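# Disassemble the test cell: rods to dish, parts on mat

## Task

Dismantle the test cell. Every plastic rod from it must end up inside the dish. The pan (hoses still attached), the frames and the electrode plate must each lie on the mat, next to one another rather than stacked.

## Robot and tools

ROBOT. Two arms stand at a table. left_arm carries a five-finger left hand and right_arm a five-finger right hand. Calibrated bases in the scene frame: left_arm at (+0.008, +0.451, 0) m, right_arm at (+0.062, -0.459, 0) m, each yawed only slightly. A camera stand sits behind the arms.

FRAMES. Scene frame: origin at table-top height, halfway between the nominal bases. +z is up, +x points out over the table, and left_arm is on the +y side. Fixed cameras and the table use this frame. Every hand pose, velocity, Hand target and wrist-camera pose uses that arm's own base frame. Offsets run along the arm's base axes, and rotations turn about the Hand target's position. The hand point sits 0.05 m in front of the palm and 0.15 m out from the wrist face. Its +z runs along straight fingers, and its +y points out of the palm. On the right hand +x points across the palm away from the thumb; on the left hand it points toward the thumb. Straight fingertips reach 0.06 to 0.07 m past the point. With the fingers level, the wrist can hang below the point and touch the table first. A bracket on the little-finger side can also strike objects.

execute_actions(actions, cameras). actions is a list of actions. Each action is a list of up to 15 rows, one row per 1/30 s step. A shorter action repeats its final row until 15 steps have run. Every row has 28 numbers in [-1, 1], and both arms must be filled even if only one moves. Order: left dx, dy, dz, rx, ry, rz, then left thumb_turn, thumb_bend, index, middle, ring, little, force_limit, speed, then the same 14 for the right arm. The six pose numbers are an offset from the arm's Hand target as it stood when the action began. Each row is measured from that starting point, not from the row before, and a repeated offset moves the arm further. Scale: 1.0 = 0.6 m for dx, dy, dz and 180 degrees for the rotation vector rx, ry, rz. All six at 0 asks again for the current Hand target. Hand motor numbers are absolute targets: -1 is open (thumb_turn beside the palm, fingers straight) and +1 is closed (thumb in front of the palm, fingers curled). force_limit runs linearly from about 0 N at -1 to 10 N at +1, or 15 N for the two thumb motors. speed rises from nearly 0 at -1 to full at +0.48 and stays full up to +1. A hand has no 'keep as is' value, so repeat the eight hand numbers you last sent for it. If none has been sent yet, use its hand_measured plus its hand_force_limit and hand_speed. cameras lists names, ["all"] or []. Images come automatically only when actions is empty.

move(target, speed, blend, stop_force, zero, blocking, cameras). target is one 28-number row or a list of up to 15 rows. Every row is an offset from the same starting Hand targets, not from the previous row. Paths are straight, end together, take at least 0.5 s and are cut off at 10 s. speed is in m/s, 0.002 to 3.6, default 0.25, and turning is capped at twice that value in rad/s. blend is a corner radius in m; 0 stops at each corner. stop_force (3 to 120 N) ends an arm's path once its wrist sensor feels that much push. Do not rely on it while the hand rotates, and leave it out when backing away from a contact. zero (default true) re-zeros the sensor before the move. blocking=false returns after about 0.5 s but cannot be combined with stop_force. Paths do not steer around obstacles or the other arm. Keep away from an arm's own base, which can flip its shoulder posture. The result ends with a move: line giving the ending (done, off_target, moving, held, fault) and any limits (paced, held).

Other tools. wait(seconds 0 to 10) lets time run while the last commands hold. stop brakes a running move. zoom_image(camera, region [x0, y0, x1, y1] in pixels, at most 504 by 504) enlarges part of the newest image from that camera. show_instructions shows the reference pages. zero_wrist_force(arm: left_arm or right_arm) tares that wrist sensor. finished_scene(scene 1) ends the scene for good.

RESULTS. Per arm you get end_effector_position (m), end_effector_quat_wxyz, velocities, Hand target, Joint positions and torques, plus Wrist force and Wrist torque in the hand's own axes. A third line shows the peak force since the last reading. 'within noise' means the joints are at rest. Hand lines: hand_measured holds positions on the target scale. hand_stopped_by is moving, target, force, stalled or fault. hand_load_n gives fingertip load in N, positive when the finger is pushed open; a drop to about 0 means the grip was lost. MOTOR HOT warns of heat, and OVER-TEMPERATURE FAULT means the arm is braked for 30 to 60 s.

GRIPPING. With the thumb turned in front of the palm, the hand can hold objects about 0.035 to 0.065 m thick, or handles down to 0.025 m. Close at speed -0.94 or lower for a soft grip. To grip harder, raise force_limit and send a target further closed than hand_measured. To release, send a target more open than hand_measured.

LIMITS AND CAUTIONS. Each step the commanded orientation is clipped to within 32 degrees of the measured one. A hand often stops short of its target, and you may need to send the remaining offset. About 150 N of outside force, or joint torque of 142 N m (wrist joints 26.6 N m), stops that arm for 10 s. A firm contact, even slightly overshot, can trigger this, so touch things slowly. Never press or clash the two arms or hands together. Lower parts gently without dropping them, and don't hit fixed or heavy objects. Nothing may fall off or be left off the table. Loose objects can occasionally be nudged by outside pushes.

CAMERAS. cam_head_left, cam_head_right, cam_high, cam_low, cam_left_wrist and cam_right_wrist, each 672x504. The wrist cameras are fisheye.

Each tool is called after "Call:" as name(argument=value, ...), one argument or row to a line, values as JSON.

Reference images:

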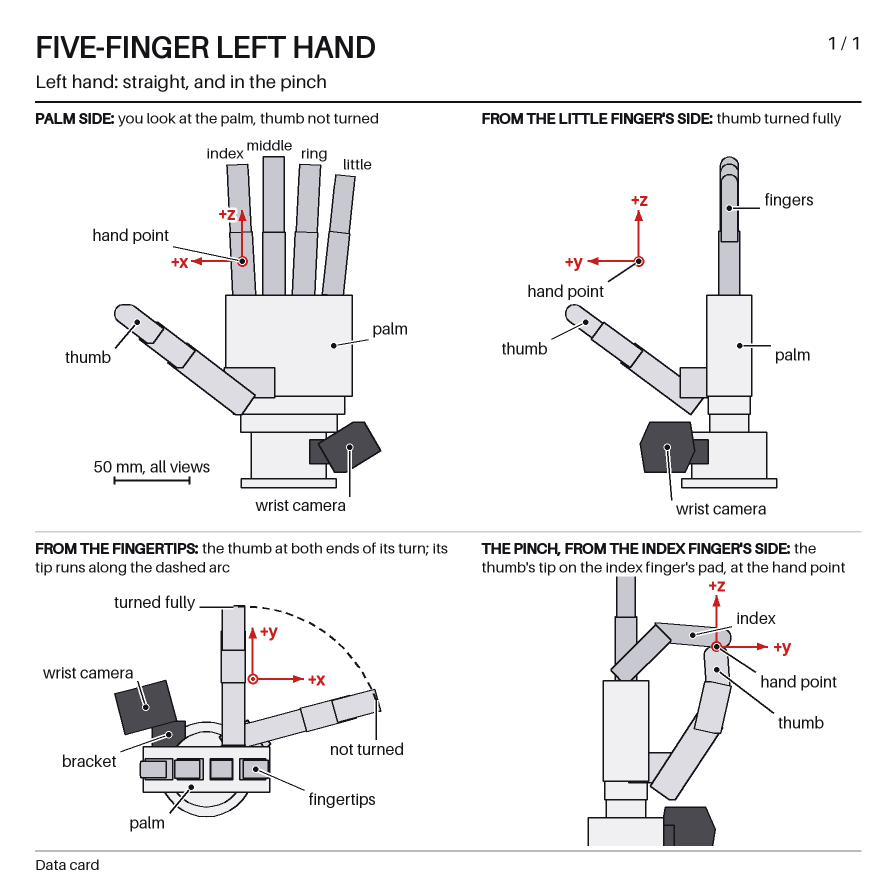

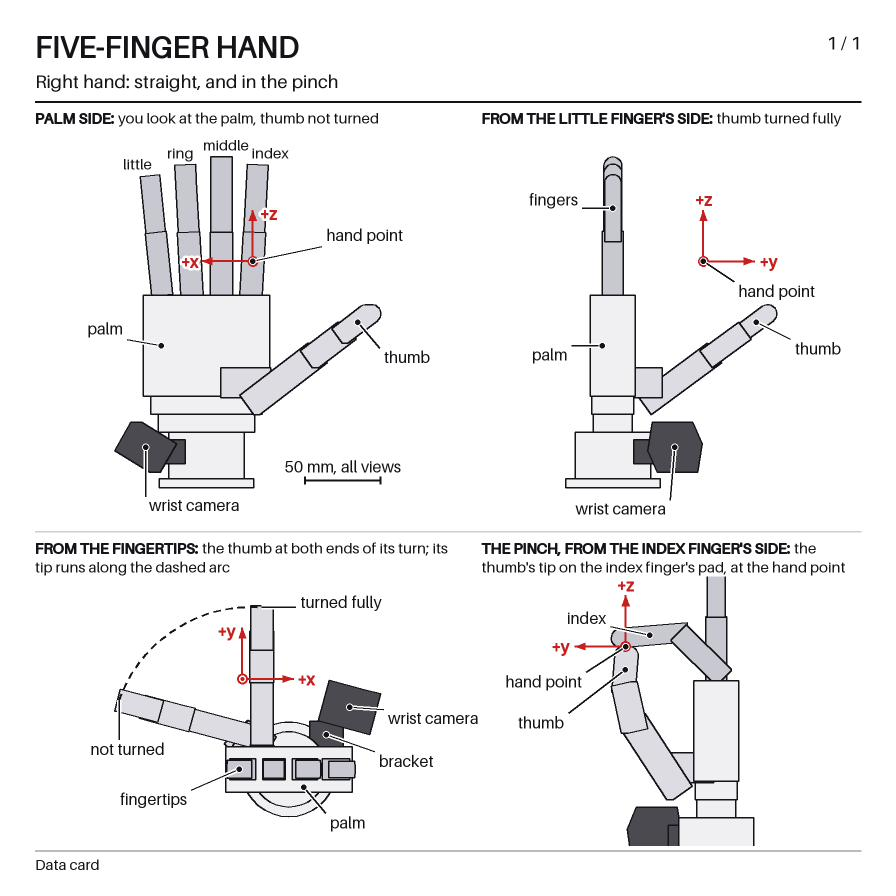

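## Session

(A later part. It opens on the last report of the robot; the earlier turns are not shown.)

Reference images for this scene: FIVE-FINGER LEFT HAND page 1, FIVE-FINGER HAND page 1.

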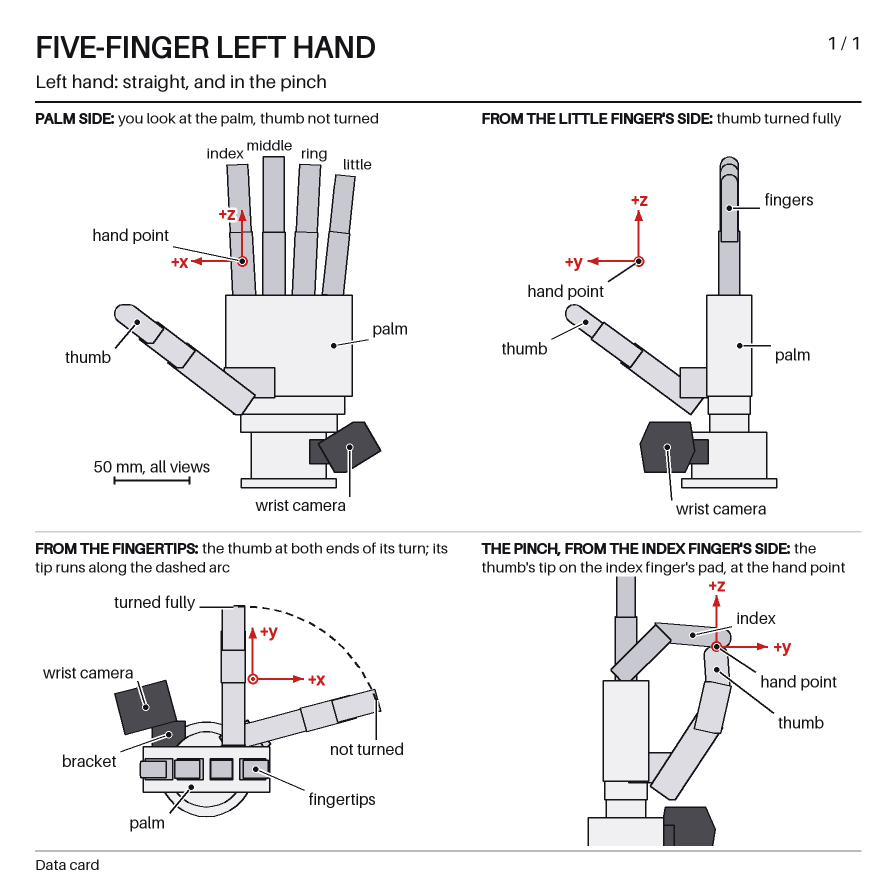

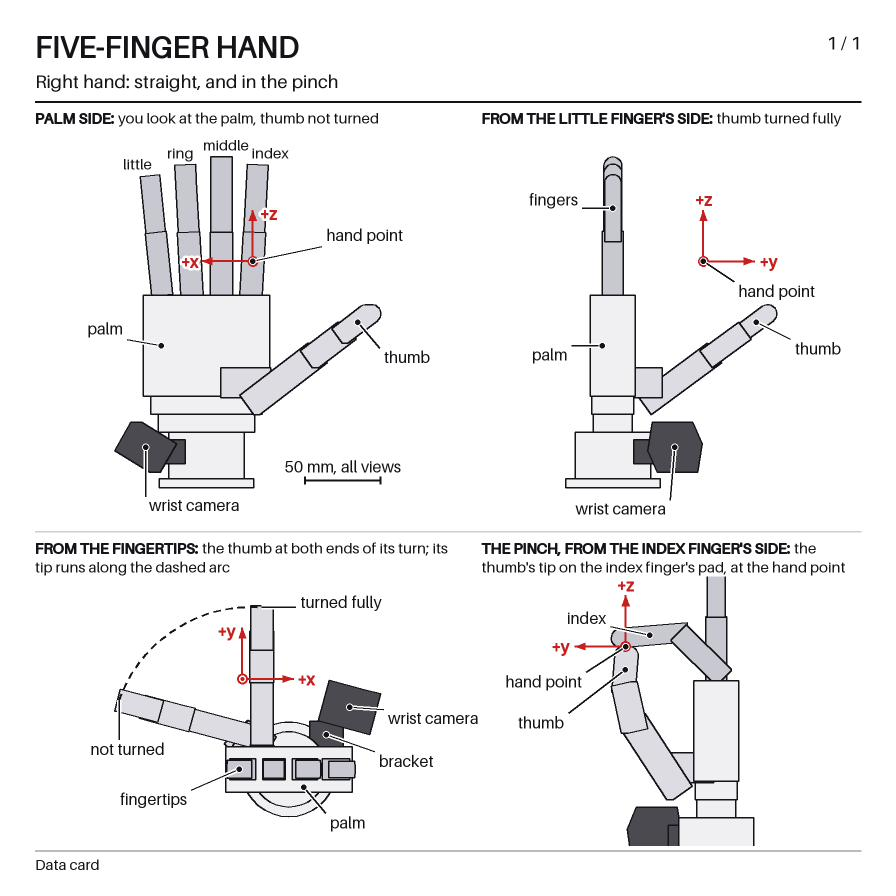

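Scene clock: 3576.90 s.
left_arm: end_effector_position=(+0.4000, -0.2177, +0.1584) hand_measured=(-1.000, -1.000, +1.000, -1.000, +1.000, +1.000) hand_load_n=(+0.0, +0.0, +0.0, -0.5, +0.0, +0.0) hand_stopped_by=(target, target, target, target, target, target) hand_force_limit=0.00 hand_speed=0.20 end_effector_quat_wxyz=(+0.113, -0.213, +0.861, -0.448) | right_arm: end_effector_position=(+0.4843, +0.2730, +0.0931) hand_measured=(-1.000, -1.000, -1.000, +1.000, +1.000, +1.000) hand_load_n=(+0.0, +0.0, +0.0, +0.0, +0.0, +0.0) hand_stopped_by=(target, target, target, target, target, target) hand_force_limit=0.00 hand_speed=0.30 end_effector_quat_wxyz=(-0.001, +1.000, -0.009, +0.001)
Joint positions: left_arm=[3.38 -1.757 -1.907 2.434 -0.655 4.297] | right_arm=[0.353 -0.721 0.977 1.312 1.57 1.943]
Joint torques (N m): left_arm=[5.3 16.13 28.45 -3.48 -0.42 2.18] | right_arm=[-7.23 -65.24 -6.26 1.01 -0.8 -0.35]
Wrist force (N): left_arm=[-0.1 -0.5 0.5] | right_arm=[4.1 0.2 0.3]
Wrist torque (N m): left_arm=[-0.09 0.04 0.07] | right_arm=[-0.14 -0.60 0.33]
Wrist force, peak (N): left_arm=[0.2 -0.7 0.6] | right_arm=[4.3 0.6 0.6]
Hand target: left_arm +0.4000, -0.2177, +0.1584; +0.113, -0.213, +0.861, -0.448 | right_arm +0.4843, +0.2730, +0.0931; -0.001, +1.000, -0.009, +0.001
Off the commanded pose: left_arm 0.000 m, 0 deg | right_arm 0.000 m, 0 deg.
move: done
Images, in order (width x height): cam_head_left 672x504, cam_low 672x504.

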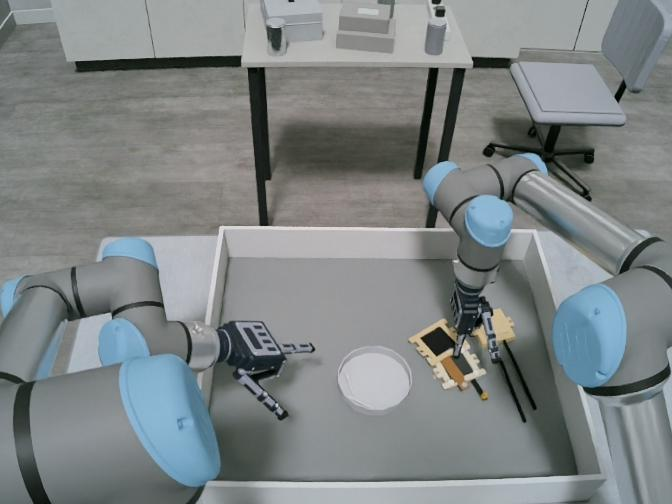

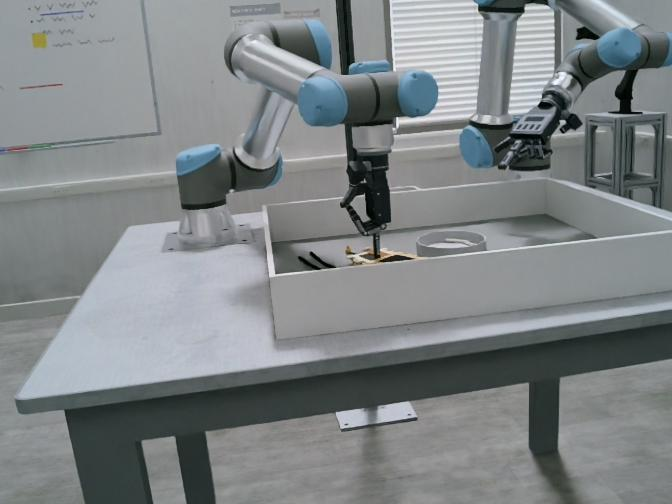

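Call:
move(
  target=[
    [0.0058,-0.35,-0.05,0,0,0,-1,-1,1,-1,1,1,0,0.2,0,0,0,0,0,0,-1,-1,-1,1,1,1,0,0.3],
    [0.0058,-0.474,-0.14,0,0,0,-1,-1,1,-1,1,1,0,0.2,0,0,0,0,0,0,-1,-1,-1,1,1,1,0,0.3],
  ],
  speed=[0.2,0.1],
  cameras=["cam_head_left","cam_low","cam_head_right","cam_left_wrist","cam_high"],
)

Call:
zoom_image(
  camera="cam_head_left",
  region=[410, 310, 500, 400],
)

Call:
zoom_image(
  camera="cam_left_wrist",
  region=[200, 0, 500, 300],
)

Scene clock: 3634.50 s.
left_arm: end_effector_position=(+0.4036, -0.5021, +0.0745) hand_measured=(-1.000, -1.000, +1.000, -1.000, +1.000, +1.000) hand_load_n=(+0.0, +0.0, +0.0, -0.5, +0.5, +0.0) hand_stopped_by=(target, target, target, target, target, target) hand_force_limit=0.00 hand_speed=0.20 end_effector_quat_wxyz=(+0.113, -0.213, +0.861, -0.448) | right_arm: end_effector_position=(+0.4843, +0.2730, +0.0931) hand_measured=(-1.000, -1.000, -1.000, +1.000, +1.000, +1.000) hand_load_n=(+0.0, +0.0, +0.0, +0.0, +0.0, +0.5) hand_stopped_by=(target, target, target, target, target, target) hand_force_limit=0.00 hand_speed=0.30 end_effector_quat_wxyz=(-0.001, +1.000, -0.009, +0.001)
Joint positions: left_arm=[2.653 -2.043 -1.626 2.968 -1.096 3.515] | right_arm=[0.353 -0.721 0.977 1.312 1.57 1.943]
Joint torques (N m): left_arm=[6.59 44.8 3.48 -2.69 2.96 2.58] | right_arm=[-7.24 -64.39 -6.55 1.03 -1.11 1.46]
Wrist force (N): left_arm=[0.1 -0.4 0.2] | right_arm=[3.9 0.1 0.2]
Wrist torque (N m): left_arm=[-0.07 0.00 -0.01] | right_arm=[-0.15 -0.57 0.33]
Wrist force, peak (N): left_arm=[1.0 -1.4 1.4] | right_arm=[4.2 0.2 0.3]
Hand target: left_arm +0.4034, -0.5021, +0.0744; +0.113, -0.213, +0.861, -0.448 | right_arm +0.4843, +0.2730, +0.0931; -0.001, +1.000, -0.009, +0.001
Off the commanded pose: left_arm 0.000 m, 0 deg | right_arm 0.000 m, 0 deg.
move: done
camera_calibration:
cam_left_wrist: T_world_to_cam=[[-0.00514416, -0.606317, 0.795206, -0.368409], [-0.988678, 0.122337, 0.0868821, 0.454876], [-0.149961, -0.785756, -0.600082, -0.169019], [0, 0, 0, 1]] pos_world=[0.422485, -0.411829, 0.152015]
Images, in order (width x height): cam_head_left 672x504, cam_head_right 672x504, cam_high 672x504, cam_low 672x504, cam_left_wrist 672x504.

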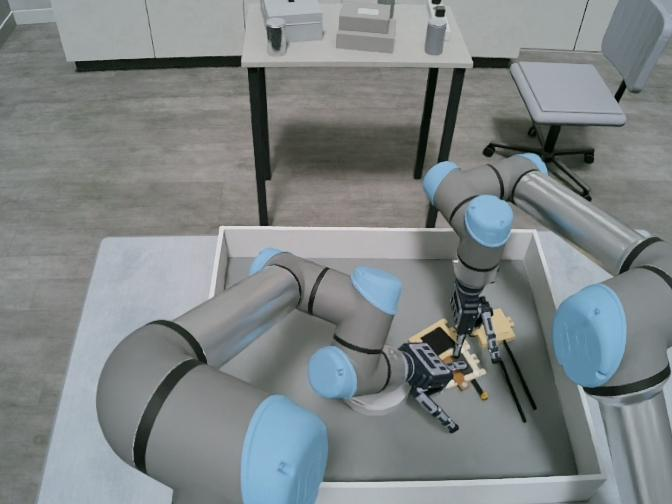

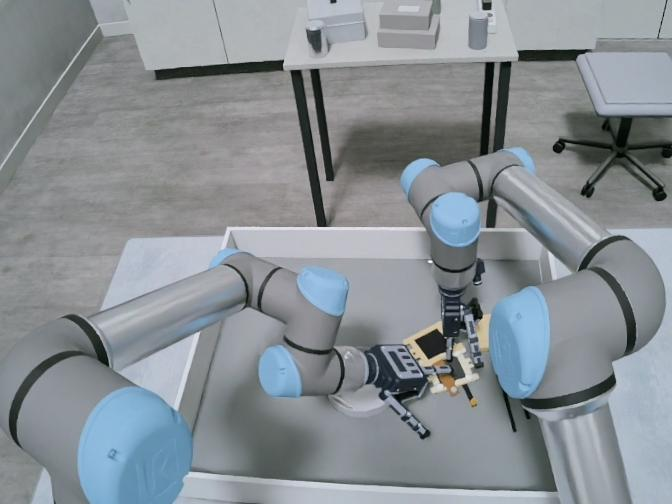

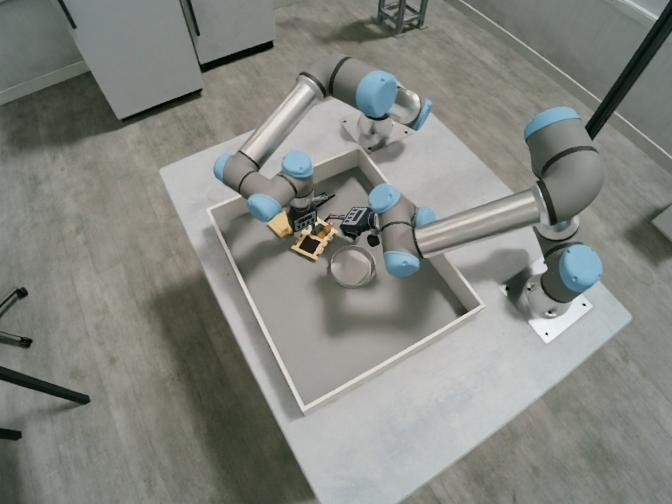

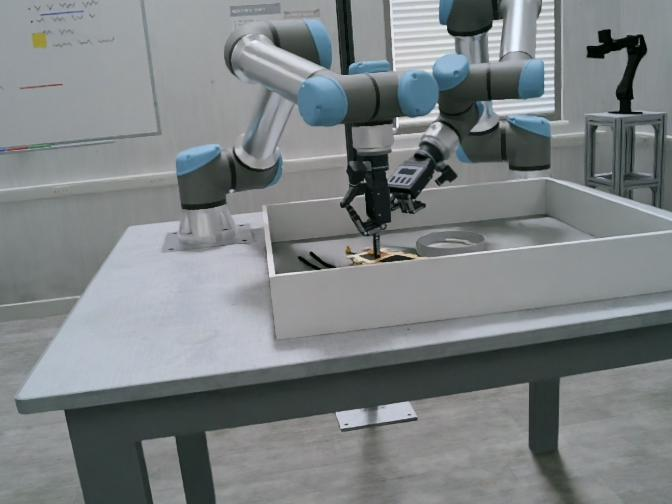

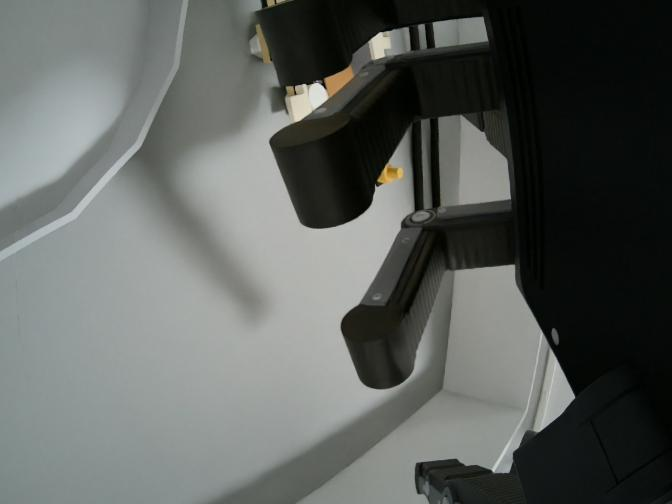

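Scaled by 5.600 from the camera's 672x504 image, which has a finer 960x720 frame.

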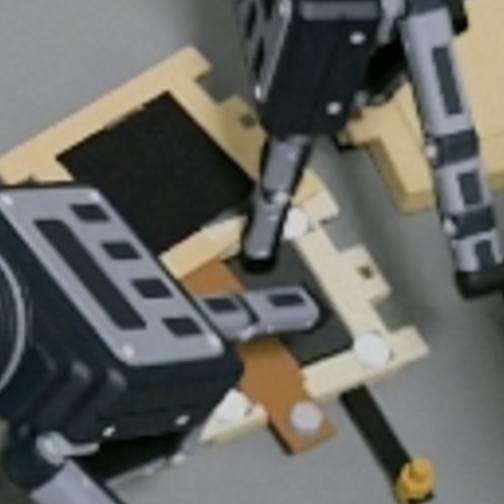

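Scaled by 1.680 from the camera's 672x504 image, which has a finer 960x720 frame.

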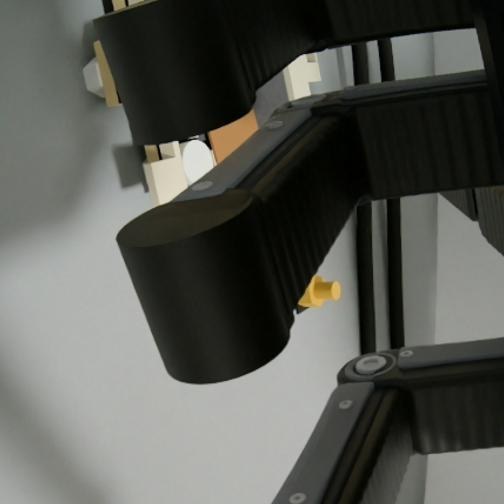

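Call:
move(
  target=[
    [0.01,-0.012,-0.05,0,0,0,-1,-1,1,-1,1,1,0,0.2,0,0,0,0,0,0,-1,-1,-1,1,1,1,0,0.3],
    [0.01,-0.012,-0.08,0,0,0,-1,-1,1,-1,1,1,0,0.2,0,0,0,0,0,0,-1,-1,-1,1,1,1,0,0.3],
  ],
  speed=[0.06,0.02],
  stop_force=3,
  cameras=["cam_head_left","cam_low","cam_head_right"],
)

Call:
zoom_image(
  camera="cam_head_left",
  region=[420, 330, 500, 410],
)

Call:
zoom_image(
  camera="cam_low",
  region=[330, 215, 430, 275],
)

Scene clock: 3651.47 s.
left_arm: end_effector_position=(+0.4094, -0.5093, +0.0264) hand_measured=(-1.000, -1.000, +1.000, -1.000, +1.000, +1.000) hand_load_n=(+0.0, +0.0, +0.0, +0.0, +0.0, +0.0) hand_stopped_by=(target, target, target, target, target, target) hand_force_limit=0.00 hand_speed=0.20 end_effector_quat_wxyz=(+0.113, -0.213, +0.861, -0.448) | right_arm: end_effector_position=(+0.4843, +0.2730, +0.0931) hand_measured=(-1.000, -1.000, -1.000, +1.000, +1.000, +1.000) hand_load_n=(+0.0, +0.0, +0.0, +0.0, +0.0, +0.0) hand_stopped_by=(target, target, target, target, target, target) hand_force_limit=0.00 hand_speed=0.30 end_effector_quat_wxyz=(-0.001, +1.000, -0.009, +0.001)
Joint positions: left_arm=[2.645 -2.123 -1.641 3.065 -1.101 3.51] | right_arm=[0.353 -0.721 0.977 1.312 1.57 1.943]
Joint torques (N m): left_arm=[5.24 47.21 30.15 -2.55 1.85 1.33] | right_arm=[-6.75 -64.88 -7 1.16 -1.54 1.41]
Wrist force (N): left_arm=[0.1 -0.5 0.6] | right_arm=[3.9 0.0 0.0]
Wrist torque (N m): left_arm=[-0.10 0.01 0.08] | right_arm=[-0.15 -0.57 0.32]
Wrist force, peak (N): left_arm=[0.0 -1.1 0.0] | right_arm=[4.2 0.0 0.3]
Hand target: left_arm +0.4094, -0.5093, +0.0264; +0.113, -0.213, +0.861, -0.448 | right_arm +0.4843, +0.2730, +0.0931; -0.001, +1.000, -0.009, +0.001
Off the commanded pose: left_arm 0.000 m, 0 deg | right_arm 0.000 m, 0 deg.
move: done
Images, in order (width x height): cam_head_left 672x504, cam_head_right 672x504, cam_low 672x504.

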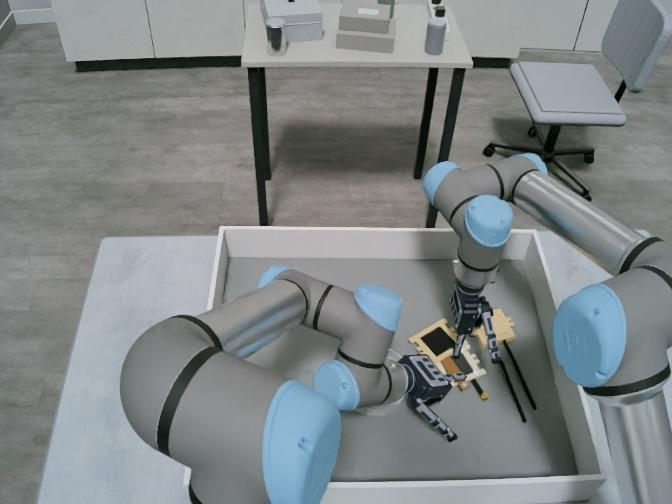

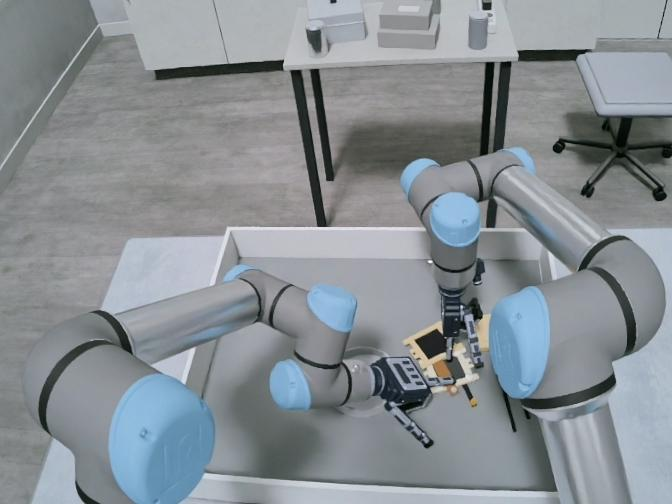

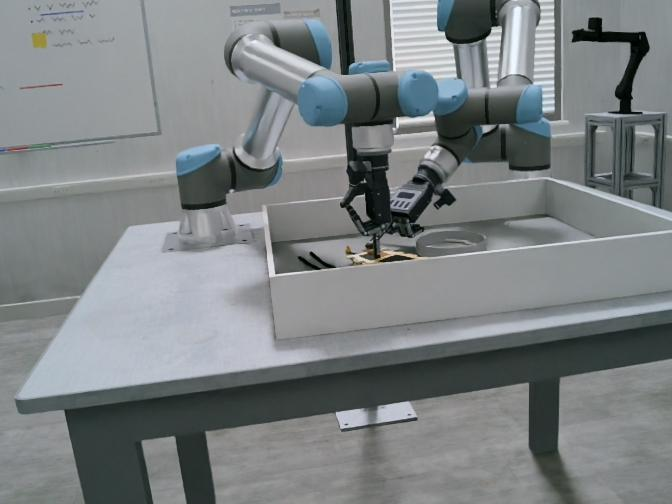

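Scaled by 6.300 from the camera's 672x504 image, which has a finer 960x720 frame.

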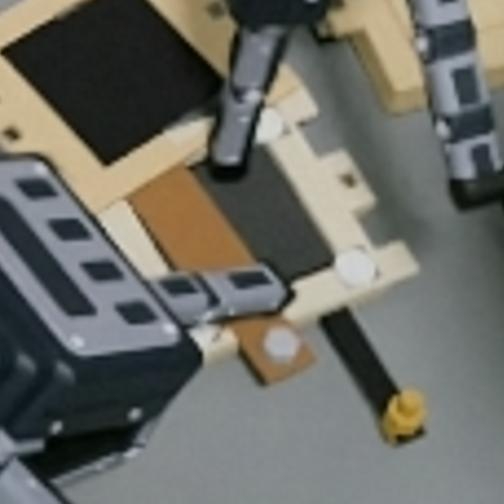

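Scaled by 5.040 from the camera's 672x504 image, which has a finer 960x720 frame.

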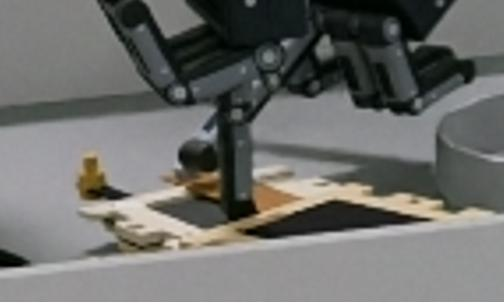

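Call:
move(
  target=[
    [0,0,-0.025,0,0,0,-1,-1,1,-1,1,1,0,0.2,0,0,0,0,0,0,-1,-1,-1,1,1,1,0,0.3],
  ],
  speed=[0.01],
  stop_force=3,
)

Scene clock: 3661.57 s.
left_arm: end_effector_position=(+0.4094, -0.5093, +0.0203) hand_measured=(-1.000, -1.000, +1.000, -1.000, +1.000, +1.000) hand_load_n=(+0.0, +0.0, +0.0, +0.5, +0.0, +0.0) hand_stopped_by=(target, target, target, target, target, target) hand_force_limit=0.00 hand_speed=0.20 end_effector_quat_wxyz=(+0.113, -0.213, +0.861, -0.448) | right_arm: end_effector_position=(+0.4843, +0.2730, +0.0931) hand_measured=(-1.000, -1.000, -1.000, +1.000, +1.000, +1.000) hand_load_n=(+0.0, +0.0, +0.0, +0.0, +0.0, +0.0) hand_stopped_by=(target, target, target, target, target, target) hand_force_limit=0.00 hand_speed=0.30 end_effector_quat_wxyz=(-0.001, +1.000, -0.009, +0.001)
Joint positions: left_arm=[2.645 -2.131 -1.646 3.078 -1.101 3.51] | right_arm=[0.353 -0.721 0.977 1.312 1.57 1.943]
Joint torques (N m): left_arm=[5.82 46.33 28.12 -2.34 1.84 0.7] | right_arm=[-6.81 -65.26 -7.16 1.39 -1.96 1.44]
Wrist force (N): left_arm=[0.3 -3.3 -1.0] | right_arm=[3.9 0.0 0.2]
Wrist torque (N m): left_arm=[0.13 -0.04 0.14] | right_arm=[-0.18 -0.57 0.32]
Wrist force, peak (N): left_arm=[0.9 -6.2 -4.6] | right_arm=[4.3 0.1 0.4]
Hand target: left_arm +0.4094, -0.5093, +0.0203; +0.113, -0.213, +0.861, -0.448 (not the last commanded pose) | right_arm +0.4843, +0.2730, +0.0931; -0.001, +1.000, -0.009, +0.001
Off the commanded pose: left_arm 0.009 m, 0 deg | right_arm 0.000 m, 0 deg.
move: contact (left_arm)

Call:
move(
  target=[
    [0,0,0.0025,0,0,0,-1,-1,1,-1,1,1,0,0.2,0,0,0,0,0,0,-1,-1,-1,1,1,1,0,0.3],
    [-0.046,-0.019,0.0025,0,0,0,-1,-1,1,-1,1,1,0,0.2,0,0,0,0,0,0,-1,-1,-1,1,1,1,0,0.3],
  ],
  speed=[0.01,0.02],
  stop_force=8,
  cameras=["cam_head_left","cam_low"],
)

Call:
zoom_image(
  camera="cam_head_left",
  region=[410, 330, 500, 420],
)

Call:
zoom_image(
  camera="cam_low",
  region=[330, 215, 430, 275],
)

Scene clock: 3680.53 s.
left_arm: end_effector_position=(+0.3860, -0.5189, +0.0218) hand_measured=(-1.000, -1.000, +1.000, -1.000, +1.000, +1.000) hand_load_n=(-0.5, +0.0, +0.0, +0.0, +0.0, +0.0) hand_stopped_by=(target, target, target, target, target, target) hand_force_limit=0.00 hand_speed=0.20 end_effector_quat_wxyz=(+0.113, -0.213, +0.861, -0.448) | right_arm: end_effector_position=(+0.4843, +0.2730, +0.0931) hand_measured=(-1.000, -1.000, -1.000, +1.000, +1.000, +1.000) hand_load_n=(+0.0, +0.0, -3.0, +0.0, +0.0, +0.0) hand_stopped_by=(target, target, target, target, target, target) hand_force_limit=0.00 hand_speed=0.30 end_effector_quat_wxyz=(-0.001, +1.000, -0.009, +0.001)
Joint positions: left_arm=[2.603 -2.107 -1.679 3.101 -1.134 3.48] | right_arm=[0.353 -0.721 0.977 1.312 1.57 1.943]
Joint torques (N m): left_arm=[-1.51 29.72 28.5 -3.19 4.11 2.36] | right_arm=[-5.77 -57.93 -19.85 -1.51 -1.31 1.36]
Wrist force (N): left_arm=[-5.1 -1.1 1.6] | right_arm=[-2.1 2.8 -3.0]
Wrist torque (N m): left_arm=[-0.14 -0.38 -0.28] | right_arm=[-0.02 -0.98 -0.04]
Wrist force, peak (N): left_arm=[-8.7 -1.3 2.3] | right_arm=[-5.0 3.3 -3.1]
Hand target: left_arm +0.3860, -0.5189, +0.0218; +0.113, -0.213, +0.861, -0.448 (not the last commanded pose) | right_arm +0.4843, +0.2730, +0.0931; -0.001, +1.000, -0.009, +0.001
Off the commanded pose: left_arm 0.004 m, 0 deg | right_arm 0.000 m, 0 deg.
move: contact (left_arm); path passed 1 of 2 targets
Images, in order (width x height): cam_head_left 672x504, cam_low 672x504.

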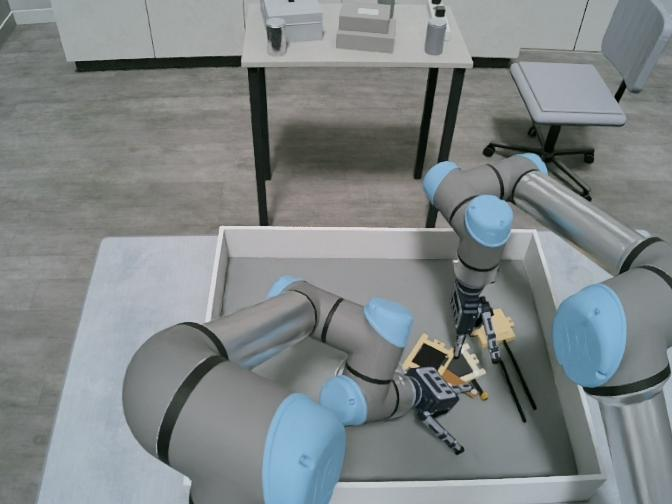

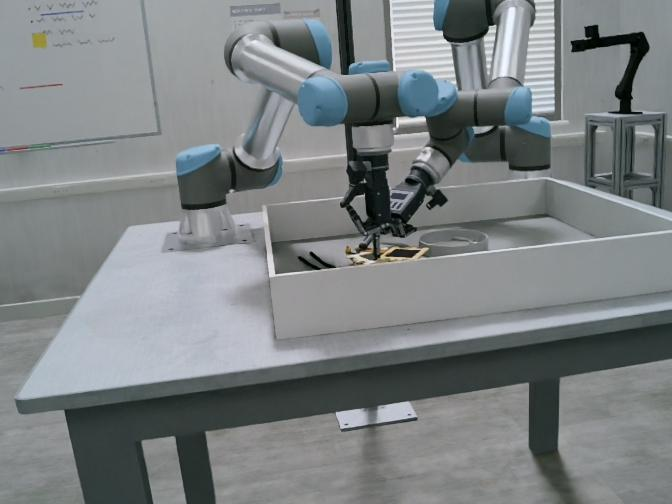

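Scaled by 5.600 from the camera's 672x504 image, which has a finer 960x720 frame.

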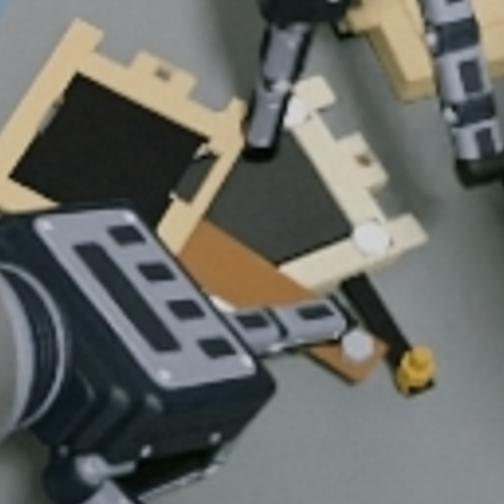

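Scaled by 5.040 from the camera's 672x504 image, which has a finer 960x720 frame.

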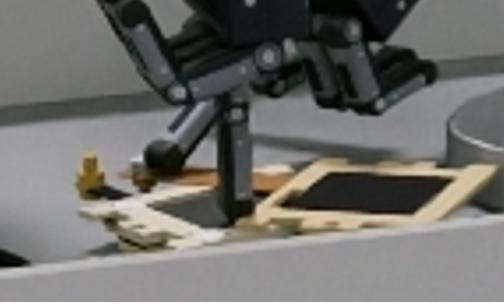

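Call:
move(
  target=[
    [0.012,0.005,0.0,0,0,0,-1,-1,1,-1,1,1,0,0.2,0,0,0,0,0,0,-1,-1,-1,1,1,1,0,0.3],
    [0.012,0.005,0.08,0,0,0,-1,-1,1,-1,1,1,0,0.2,0,0,0,0,0,0,-1,-1,-1,1,1,1,0,0.3],
    [0.0,0.4,0.12,0,0,0,-1,-1,1,-1,1,1,0,0.2,0,0,0,0,0,0,-1,-1,-1,1,1,1,0,0.3],
  ],
  speed=[0.02,0.06,0.2],
  cameras=["cam_head_left","cam_low","cam_head_right","cam_high"],
)

Call:
zoom_image(
  camera="cam_head_left",
  region=[390, 310, 500, 420],
)

Call:
zoom_image(
  camera="cam_low",
  region=[330, 215, 450, 275],
)

Call:
zoom_image(
  camera="cam_high",
  region=[250, 170, 390, 280],
)

Scene clock: 3707.70 s.
left_arm: end_effector_position=(+0.3860, -0.2790, +0.0938) hand_measured=(-1.000, -1.000, +1.000, -1.000, +1.000, +1.000) hand_load_n=(+0.0, +0.0, +0.0, +0.0, +0.0, +0.0) hand_stopped_by=(target, target, target, target, target, target) hand_force_limit=0.00 hand_speed=0.20 end_effector_quat_wxyz=(+0.113, -0.213, +0.861, -0.448) | right_arm: end_effector_position=(+0.4843, +0.2730, +0.0931) hand_measured=(-1.000, -1.000, -1.000, +1.000, +1.000, +1.000) hand_load_n=(+0.0, +0.0, +0.0, +0.5, +0.0, +0.0) hand_stopped_by=(target, target, target, target, target, target) hand_force_limit=0.00 hand_speed=0.30 end_effector_quat_wxyz=(-0.001, +1.000, -0.009, +0.001)
Joint positions: left_arm=[3.199 -1.807 -1.986 2.761 -0.732 4.041] | right_arm=[0.353 -0.721 0.977 1.312 1.57 1.943]
Joint torques (N m): left_arm=[5.9 24.04 27.4 -2.77 0.15 1.96] | right_arm=[3.84 -44.18 -6.3 3.56 1.56 1.23]
Wrist force (N): left_arm=[0.2 -0.7 0.1] | right_arm=[3.9 -0.3 0.6]
Wrist torque (N m): left_arm=[-0.11 -0.01 0.10] | right_arm=[-0.24 -0.57 0.31]
Wrist force, peak (N): left_arm=[-5.4 -1.1 1.8] | right_arm=[-2.3 2.8 -3.4]
Hand target: left_arm +0.3860, -0.2789, +0.0938; +0.113, -0.213, +0.861, -0.448 | right_arm +0.4843, +0.2730, +0.0931; -0.001, +1.000, -0.009, +0.001
Off the commanded pose: left_arm 0.000 m, 0 deg | right_arm 0.000 m, 0 deg.
move: done
Images, in order (width x height): cam_head_left 672x504, cam_head_right 672x504, cam_high 672x504, cam_low 672x504.

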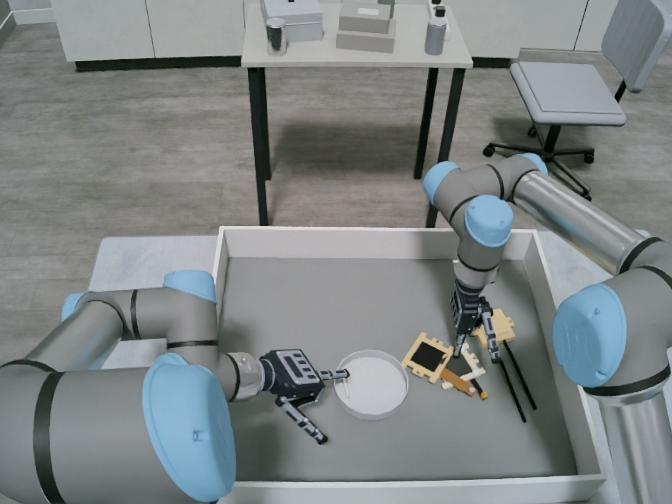

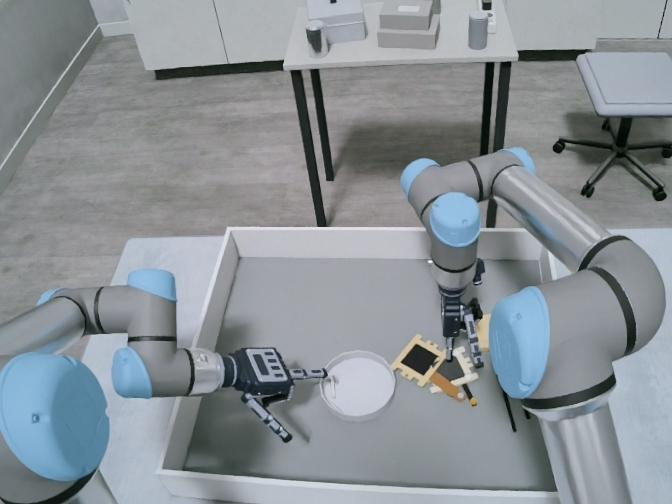

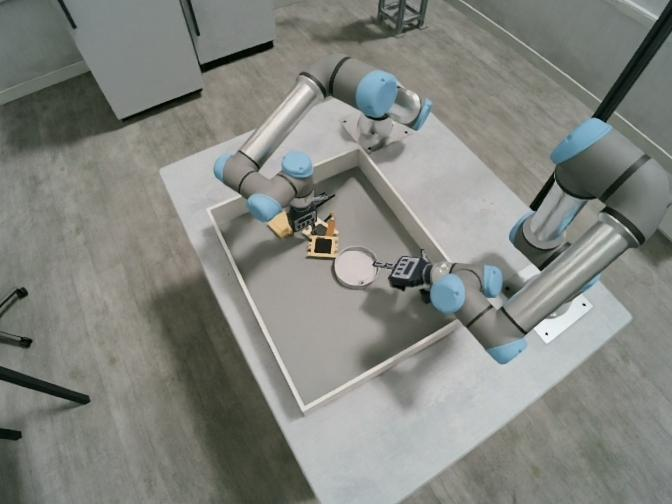

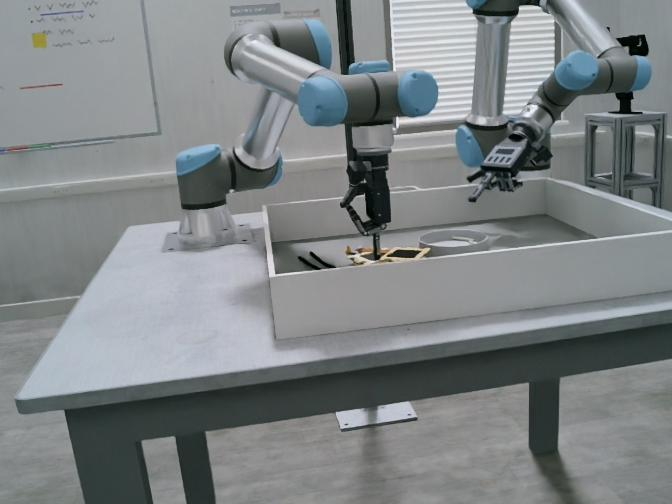

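Scaled by 4.582 from the camera's 672x504 image, which has a finer 960x720 frame.

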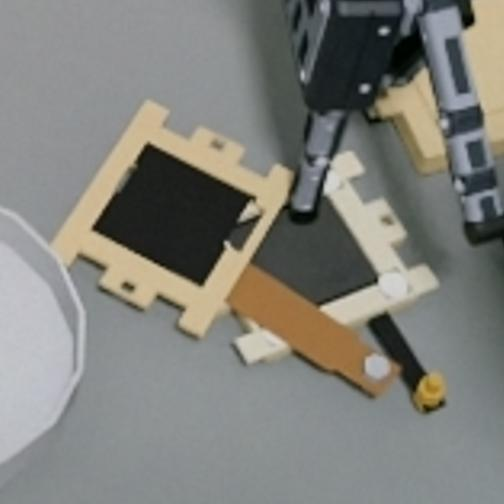

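Scaled by 4.200 from the camera's 672x504 image, which has a finer 960x720 frame.

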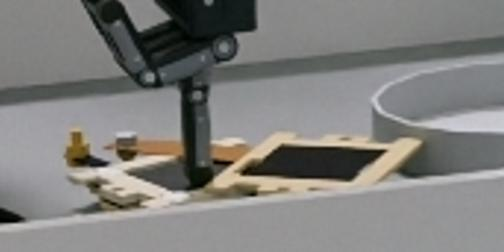

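Scaled by 3.600 from the camera's 672x504 image, which has a finer 960x720 frame.

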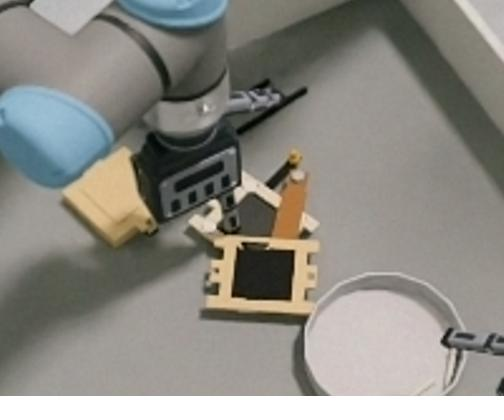

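Call:
execute_actions(
  actions=[],
  cameras=["cam_right_wrist","cam_left_wrist"],
)

Scene clock: 3740.73 s.
left_arm: end_effector_position=(+0.3860, -0.2789, +0.0938) hand_measured=(-1.000, -1.000, +1.000, -1.000, +1.000, +1.000) hand_load_n=(+0.0, +0.0, +0.0, +0.0, +0.0, +0.0) hand_stopped_by=(target, target, target, target, target, target) hand_force_limit=0.00 hand_speed=0.20 end_effector_quat_wxyz=(+0.113, -0.213, +0.861, -0.448) | right_arm: end_effector_position=(+0.4843, +0.2730, +0.0931) hand_measured=(-1.000, -1.000, -1.000, +1.000, +1.000, +1.000) hand_load_n=(+0.0, +0.0, +0.0, +0.0, +0.0, +0.0) hand_stopped_by=(target, target, target, target, target, target) hand_force_limit=0.00 hand_speed=0.30 end_effector_quat_wxyz=(-0.001, +1.000, -0.009, +0.001)
Joint positions: left_arm=[3.199 -1.807 -1.986 2.761 -0.732 4.041] | right_arm=[0.353 -0.721 0.977 1.312 1.57 1.943]
Joint velocities: within noise
Joint torques (N m): left_arm=[7.1 29.61 28.06 -3.49 2.6 2.25] | right_arm=[5.46 -46.36 -5.87 3.46 1.46 1.2]
Wrist force (N): left_arm=[0.1 -0.9 0.4] | right_arm=[3.5 0.1 0.5]
Wrist torque (N m): left_arm=[-0.17 0.01 0.08] | right_arm=[-0.16 -0.51 0.30]
Wrist force, peak (N): left_arm=[0.7 -1.0 0.3] | right_arm=[4.1 -0.2 0.4]
Hand target: left_arm +0.3860, -0.2789, +0.0938; +0.113, -0.213, +0.861, -0.448 | right_arm +0.4843, +0.2730, +0.0931; -0.001, +1.000, -0.009, +0.001
Off the commanded pose: left_arm 0.000 m, 0 deg | right_arm 0.000 m, 0 deg.
camera_calibration:
cam_left_wrist: T_world_to_cam=[[-0.00506945, -0.606439, 0.795114, -0.248695], [-0.988649, 0.122437, 0.0870799, 0.40847], [-0.15016, -0.785647, -0.600176, 0.0154021], [0, 0, 0, 1]] pos_world=[0.404886, -0.18873, 0.171415]
cam_right_wrist: T_world_to_cam=[[0.244358, -0.96939, 0.0239056, 0.143572], [-0.8131, -0.191404, 0.549757, 0.385792], [-0.528353, -0.153775, -0.834983, 0.490962], [0, 0, 0, 1]] pos_world=[0.538007, 0.288517, 0.194421]
Images, in order (width x height): cam_left_wrist 672x504, cam_right_wrist 672x504.

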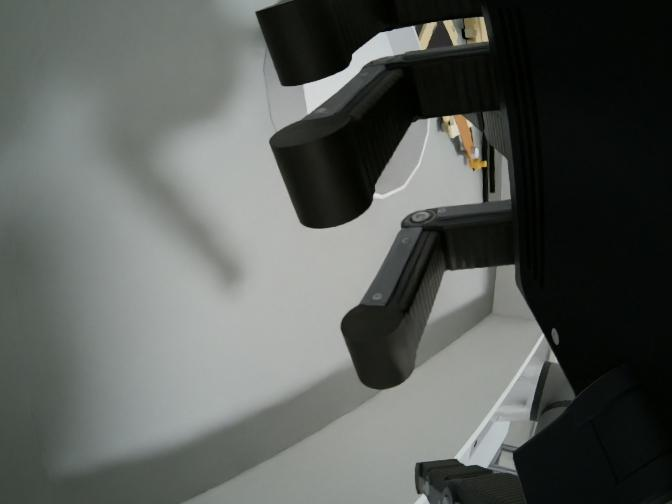

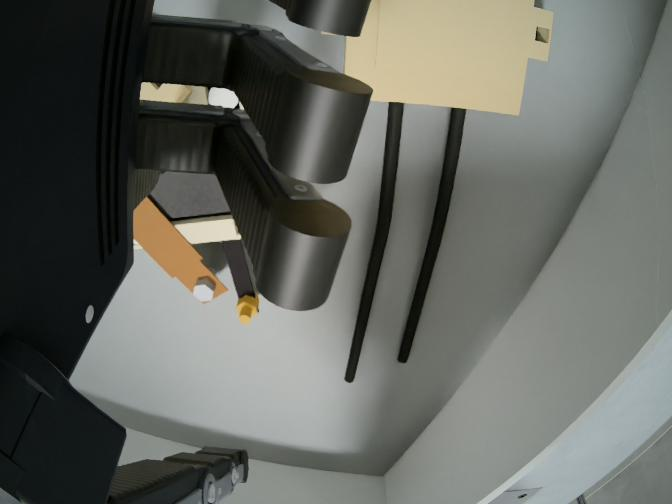

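Call:
move(
  target=[
    [0.0,0.0,0.05,0,0,0,-1,-1,-1,-1,-1,-1,0,0.2,0.0,0,0.15,0,0,0,-1,-1,-1,1,1,1,0,0.3],
    [0.17,-0.18,0.05,0,0,0,-1,-1,-1,-1,-1,-1,0,0.2,0.05,-0.15,0.25,0,0,0,-1,-1,-1,1,1,1,0,0.3],
  ],
  speed=[0.2,0.2],
  cameras=["cam_left_wrist","cam_head_left"],
)

Call:
zoom_image(
  camera="cam_left_wrist",
  region=[200, 0, 500, 300],
)

Call:
zoom_image(
  camera="cam_head_left",
  region=[390, 310, 500, 420],
)

Scene clock: 3764.17 s.
left_arm: end_effector_position=(+0.4879, -0.3869, +0.1238) hand_measured=(-1.000, -1.000, -1.000, -1.000, -1.000, -1.000) hand_load_n=(+0.0, +0.0, -0.5, +0.0, +0.0, +0.0) hand_stopped_by=(target, target, target, target, target, target) hand_force_limit=0.00 hand_speed=0.20 end_effector_quat_wxyz=(+0.113, -0.213, +0.861, -0.448) | right_arm: end_effector_position=(+0.5143, +0.1830, +0.2431) hand_measured=(-1.000, -1.000, -1.000, +1.000, +1.000, +1.000) hand_load_n=(+0.0, +0.0, +0.0, +0.0, +0.0, +0.0) hand_stopped_by=(target, target, target, target, target, target) hand_force_limit=0.00 hand_speed=0.30 end_effector_quat_wxyz=(-0.001, +1.000, -0.009, +0.001)
Joint positions: left_arm=[2.946 -2.024 -1.541 2.728 -0.884 3.759] | right_arm=[0.193 -0.819 0.767 1.621 1.57 1.782]
Joint torques (N m): left_arm=[-5.46 30.87 28.25 0.87 2.89 0.18] | right_arm=[-5.34 -40.52 -7.06 2.45 -2.19 -0.52]
Wrist force (N): left_arm=[0.7 -0.8 0.3] | right_arm=[4.0 -0.1 0.6]
Wrist torque (N m): left_arm=[-0.15 -0.10 0.01] | right_arm=[-0.21 -0.60 0.28]
Wrist force, peak (N): left_arm=[0.3 -1.8 1.7] | right_arm=[4.5 1.0 -0.3]
Hand target: left_arm +0.4880, -0.3869, +0.1238; +0.113, -0.213, +0.861, -0.448 | right_arm +0.5143, +0.1830, +0.2431; -0.001, +1.000, -0.009, +0.001
Off the commanded pose: left_arm 0.000 m, 0 deg | right_arm 0.000 m, 0 deg.
move: done
camera_calibration:
cam_left_wrist: T_world_to_cam=[[-0.00494071, -0.606505, 0.795064, -0.337462], [-0.988647, 0.122362, 0.0871988, 0.519874], [-0.150172, -0.785608, -0.600224, -0.0360803], [0, 0, 0, 1]] pos_world=[0.506887, -0.29663, 0.201315]
Images, in order (width x height): cam_head_left 672x504, cam_left_wrist 672x504.

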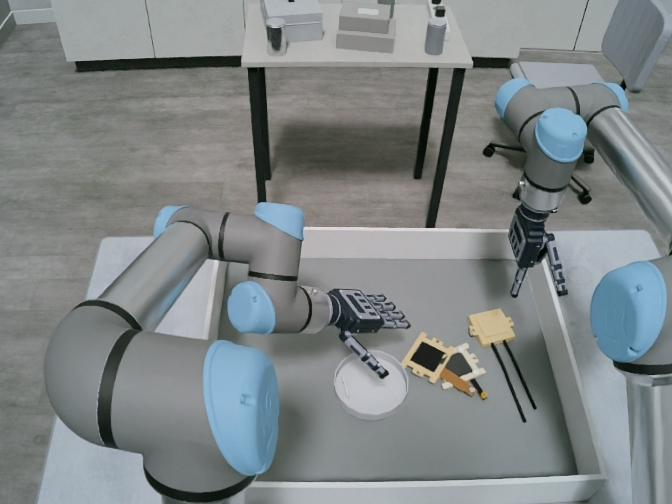

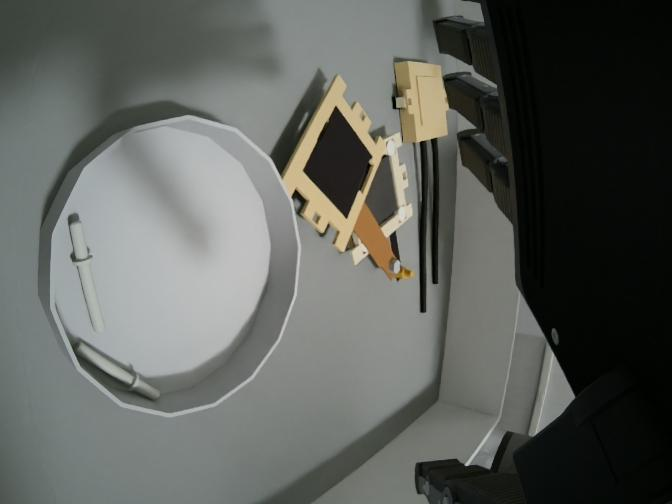

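Scaled by 1.680 from the camera's 672x504 image, which has a finer 960x720 frame.

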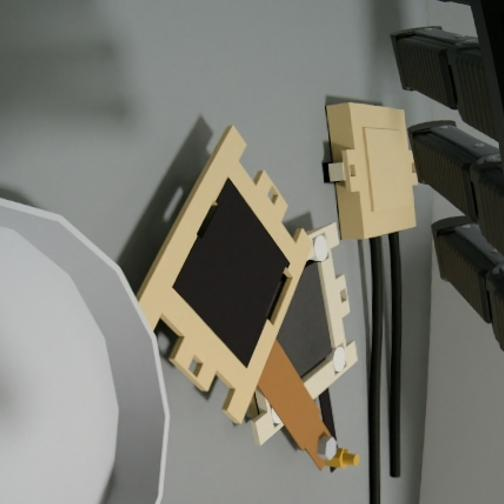

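Scaled by 4.582 from the camera's 672x504 image, which has a finer 960x720 frame.

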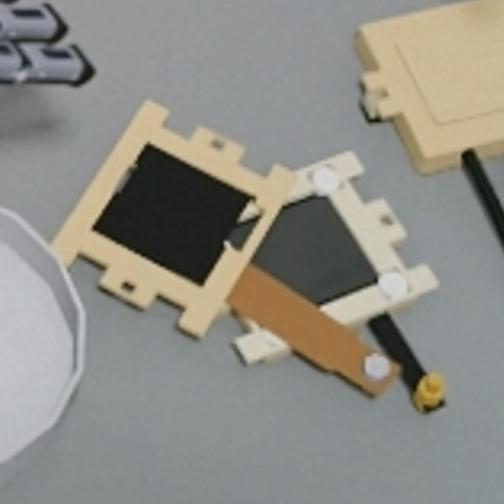

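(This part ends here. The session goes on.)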